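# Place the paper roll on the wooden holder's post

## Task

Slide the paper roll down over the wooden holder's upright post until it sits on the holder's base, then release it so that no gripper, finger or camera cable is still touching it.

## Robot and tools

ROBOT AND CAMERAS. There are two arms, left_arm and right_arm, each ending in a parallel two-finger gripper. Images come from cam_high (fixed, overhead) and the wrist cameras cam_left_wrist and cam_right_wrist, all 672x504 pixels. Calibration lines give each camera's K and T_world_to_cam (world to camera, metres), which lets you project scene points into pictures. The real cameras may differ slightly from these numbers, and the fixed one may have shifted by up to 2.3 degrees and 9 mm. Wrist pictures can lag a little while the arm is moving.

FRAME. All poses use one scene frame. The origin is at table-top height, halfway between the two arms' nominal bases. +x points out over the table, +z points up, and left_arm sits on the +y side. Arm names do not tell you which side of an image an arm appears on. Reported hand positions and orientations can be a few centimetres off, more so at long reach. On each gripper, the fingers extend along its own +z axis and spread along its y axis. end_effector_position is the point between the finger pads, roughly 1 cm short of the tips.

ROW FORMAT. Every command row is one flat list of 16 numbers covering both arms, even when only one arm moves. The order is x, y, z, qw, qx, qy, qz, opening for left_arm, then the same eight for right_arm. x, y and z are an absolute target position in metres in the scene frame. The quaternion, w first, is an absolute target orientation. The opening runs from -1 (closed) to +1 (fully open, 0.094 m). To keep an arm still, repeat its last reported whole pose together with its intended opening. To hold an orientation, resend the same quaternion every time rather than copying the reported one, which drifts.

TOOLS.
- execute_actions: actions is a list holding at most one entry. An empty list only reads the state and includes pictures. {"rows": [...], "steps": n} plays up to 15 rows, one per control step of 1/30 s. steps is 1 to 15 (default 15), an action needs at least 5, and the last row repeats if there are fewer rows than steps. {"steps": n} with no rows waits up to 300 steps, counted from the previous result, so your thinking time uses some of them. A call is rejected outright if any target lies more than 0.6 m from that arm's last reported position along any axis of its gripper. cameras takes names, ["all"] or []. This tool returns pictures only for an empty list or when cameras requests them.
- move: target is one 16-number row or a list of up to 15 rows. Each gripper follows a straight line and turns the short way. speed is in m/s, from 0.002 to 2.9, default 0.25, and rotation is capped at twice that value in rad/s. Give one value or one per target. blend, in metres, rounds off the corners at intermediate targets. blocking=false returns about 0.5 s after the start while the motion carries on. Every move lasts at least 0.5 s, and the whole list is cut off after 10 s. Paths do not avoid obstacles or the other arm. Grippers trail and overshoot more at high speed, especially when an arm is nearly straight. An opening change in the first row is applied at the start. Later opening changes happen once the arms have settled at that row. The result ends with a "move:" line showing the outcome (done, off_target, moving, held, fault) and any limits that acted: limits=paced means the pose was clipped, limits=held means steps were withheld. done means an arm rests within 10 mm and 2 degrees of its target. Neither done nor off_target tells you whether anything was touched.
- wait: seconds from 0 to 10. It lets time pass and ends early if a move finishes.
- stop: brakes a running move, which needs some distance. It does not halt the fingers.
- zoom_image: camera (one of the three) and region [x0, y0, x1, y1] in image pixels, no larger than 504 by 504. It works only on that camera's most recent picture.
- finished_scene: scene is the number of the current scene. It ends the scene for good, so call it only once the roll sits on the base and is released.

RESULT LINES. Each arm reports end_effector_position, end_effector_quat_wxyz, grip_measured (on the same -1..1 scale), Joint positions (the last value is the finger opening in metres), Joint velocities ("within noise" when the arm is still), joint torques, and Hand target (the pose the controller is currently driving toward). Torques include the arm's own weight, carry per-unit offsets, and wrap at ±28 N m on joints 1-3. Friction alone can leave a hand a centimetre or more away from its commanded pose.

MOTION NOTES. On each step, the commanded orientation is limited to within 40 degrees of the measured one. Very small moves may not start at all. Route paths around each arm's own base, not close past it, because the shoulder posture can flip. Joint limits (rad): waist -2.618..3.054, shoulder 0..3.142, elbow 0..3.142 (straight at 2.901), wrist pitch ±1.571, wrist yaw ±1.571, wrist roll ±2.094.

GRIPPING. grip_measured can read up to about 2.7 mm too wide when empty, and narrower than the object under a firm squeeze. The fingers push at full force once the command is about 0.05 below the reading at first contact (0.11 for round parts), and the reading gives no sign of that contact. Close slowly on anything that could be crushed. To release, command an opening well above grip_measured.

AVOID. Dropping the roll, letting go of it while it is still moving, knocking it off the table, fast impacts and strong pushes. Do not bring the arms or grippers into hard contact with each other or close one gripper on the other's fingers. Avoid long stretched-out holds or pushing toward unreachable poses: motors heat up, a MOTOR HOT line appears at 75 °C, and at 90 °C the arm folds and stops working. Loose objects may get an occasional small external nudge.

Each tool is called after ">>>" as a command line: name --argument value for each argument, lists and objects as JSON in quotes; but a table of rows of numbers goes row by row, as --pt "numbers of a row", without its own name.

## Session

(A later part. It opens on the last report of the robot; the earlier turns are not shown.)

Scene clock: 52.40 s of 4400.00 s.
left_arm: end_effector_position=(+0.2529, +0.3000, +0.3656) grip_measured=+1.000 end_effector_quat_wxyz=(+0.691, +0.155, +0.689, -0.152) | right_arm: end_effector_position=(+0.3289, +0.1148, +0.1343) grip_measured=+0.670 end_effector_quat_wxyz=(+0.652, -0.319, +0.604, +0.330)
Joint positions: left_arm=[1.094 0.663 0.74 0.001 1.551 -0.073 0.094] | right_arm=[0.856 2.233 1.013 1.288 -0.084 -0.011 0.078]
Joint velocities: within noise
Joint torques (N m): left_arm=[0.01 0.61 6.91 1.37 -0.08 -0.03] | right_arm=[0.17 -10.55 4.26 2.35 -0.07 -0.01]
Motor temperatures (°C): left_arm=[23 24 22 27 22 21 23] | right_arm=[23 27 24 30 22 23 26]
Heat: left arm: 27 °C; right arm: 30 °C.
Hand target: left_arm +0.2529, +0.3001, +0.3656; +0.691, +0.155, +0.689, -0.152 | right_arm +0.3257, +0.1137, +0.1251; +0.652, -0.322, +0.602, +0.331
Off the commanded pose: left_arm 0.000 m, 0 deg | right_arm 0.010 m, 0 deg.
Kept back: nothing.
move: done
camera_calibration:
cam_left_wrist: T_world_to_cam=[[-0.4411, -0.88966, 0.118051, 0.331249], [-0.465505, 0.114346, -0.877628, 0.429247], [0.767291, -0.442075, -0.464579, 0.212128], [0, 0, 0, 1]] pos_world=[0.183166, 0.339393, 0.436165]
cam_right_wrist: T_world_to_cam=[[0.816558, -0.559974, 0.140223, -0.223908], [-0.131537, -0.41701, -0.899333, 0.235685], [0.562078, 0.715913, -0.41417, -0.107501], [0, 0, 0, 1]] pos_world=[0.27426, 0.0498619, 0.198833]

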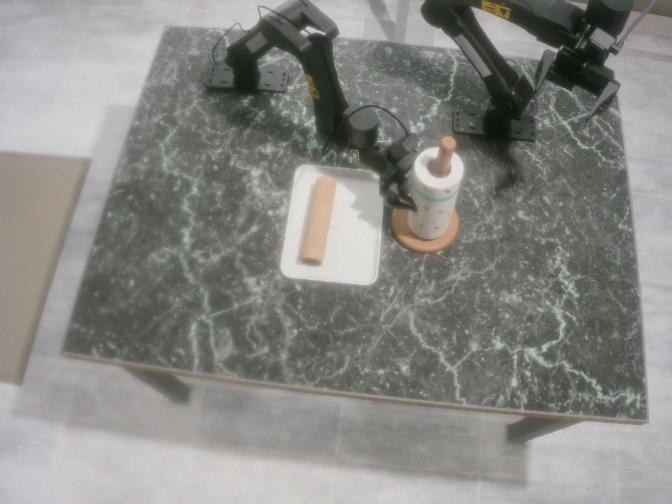

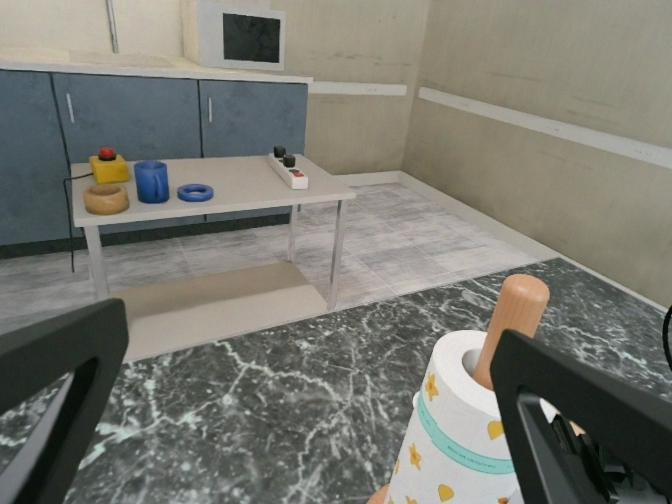

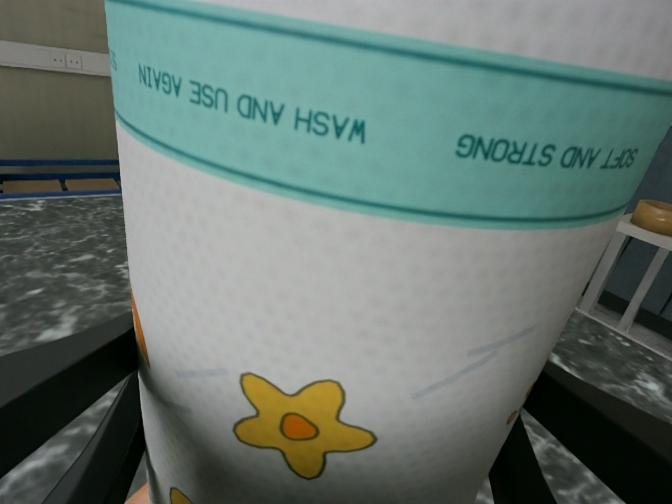

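>>> move --pt "0.2529 0.3001 0.3656 0.691 0.155 0.689 -0.152 1.0 0.3240 0.1115 0.119 0.63884 -0.32870 0.61557 0.32408 0.6" --pt "0.2529 0.3001 0.3656 0.691 0.155 0.689 -0.152 1.0 0.3240 0.1115 0.119 0.63884 -0.32870 0.61557 0.32408 1.0" --pt "0.2529 0.3001 0.3656 0.691 0.155 0.689 -0.152 1.0 0.2652 0.0306 0.132 0.63884 -0.32870 0.61557 0.32408 1.0" --speed '[0.06, 0.1, 0.2]'

>>> zoom_image --camera "cam_high" --region '[360, 80, 500, 260]'

>>> zoom_image --camera "cam_right_wrist" --region '[84, 0, 588, 504]'

Scene clock: 56.87 s of 4400.00 s.
left_arm: end_effector_position=(+0.2529, +0.3000, +0.3656) grip_measured=+1.000 end_effector_quat_wxyz=(+0.691, +0.155, +0.689, -0.152) | right_arm: end_effector_position=(+0.2671, +0.0342, +0.1158) grip_measured=+0.998 end_effector_quat_wxyz=(+0.626, -0.331, +0.630, +0.318)
Joint positions: left_arm=[1.094 0.663 0.74 0.001 1.551 -0.073 0.094] | right_arm=[0.84 2.021 0.559 1.449 -0.101 -0.014 0.094]
Joint velocities: within noise
Joint torques (N m): left_arm=[-0.02 0.57 6.91 1.38 -0.07 -0.03] | right_arm=[-0.47 -12.97 2.86 2.14 -0.15 -0.01]
Motor temperatures (°C): left_arm=[23 24 22 27 22 21 23] | right_arm=[23 27 24 30 22 23 26]
Heat: left arm: 27 °C; right arm: 30 °C.
Hand target: left_arm +0.2529, +0.3001, +0.3656; +0.691, +0.155, +0.689, -0.152 | right_arm +0.2654, +0.0309, +0.1317; +0.639, -0.329, +0.615, +0.324
Off the commanded pose: left_arm 0.000 m, 0 deg | right_arm 0.017 m, 2 deg.
Kept back: nothing.
move: off_target (right_arm)
camera_calibration:
cam_left_wrist: T_world_to_cam=[[-0.4411, -0.88966, 0.118051, 0.331249], [-0.465505, 0.114346, -0.877628, 0.429247], [0.767291, -0.442075, -0.464579, 0.212128], [0, 0, 0, 1]] pos_world=[0.183166, 0.339393, 0.436165]
cam_right_wrist: T_world_to_cam=[[0.823686, -0.550878, 0.134444, -0.217546], [-0.176014, -0.473769, -0.86288, 0.186972], [0.539037, 0.687078, -0.487199, -0.00717332], [0, 0, 0, 1]] pos_world=[0.215966, -0.0263311, 0.187088]

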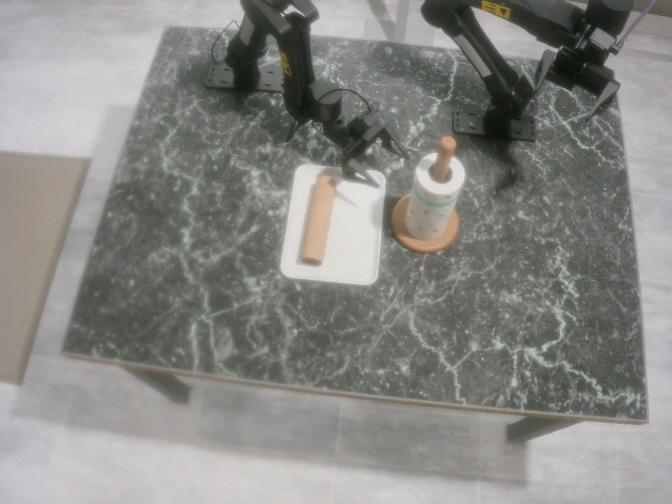

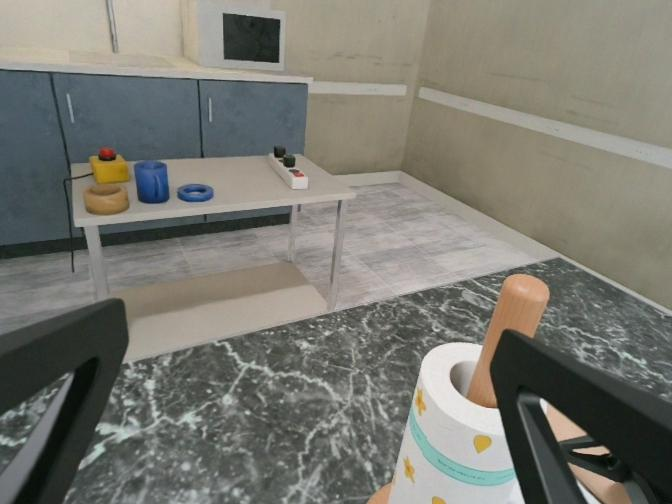

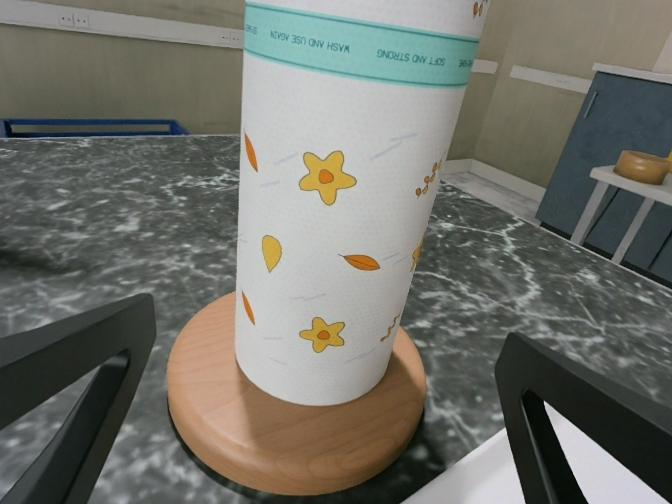

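Scaled by 2.800 from the camera's 672x504 image, which has a finer 960x720 frame.

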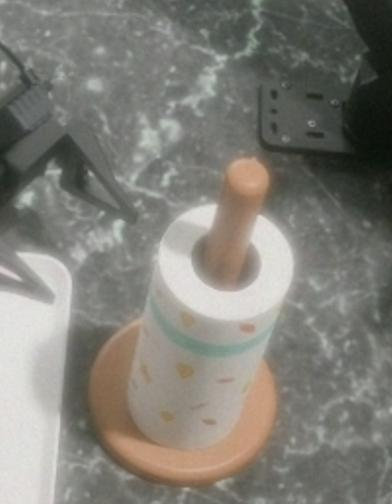

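Scaled by 1.000.

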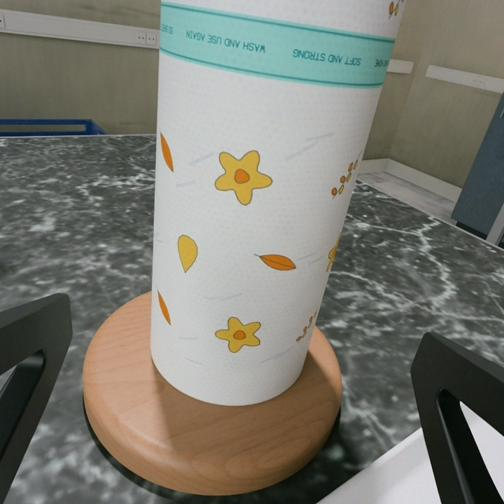

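>>> finished_scene --scene 1

The scene is finished: the task was done.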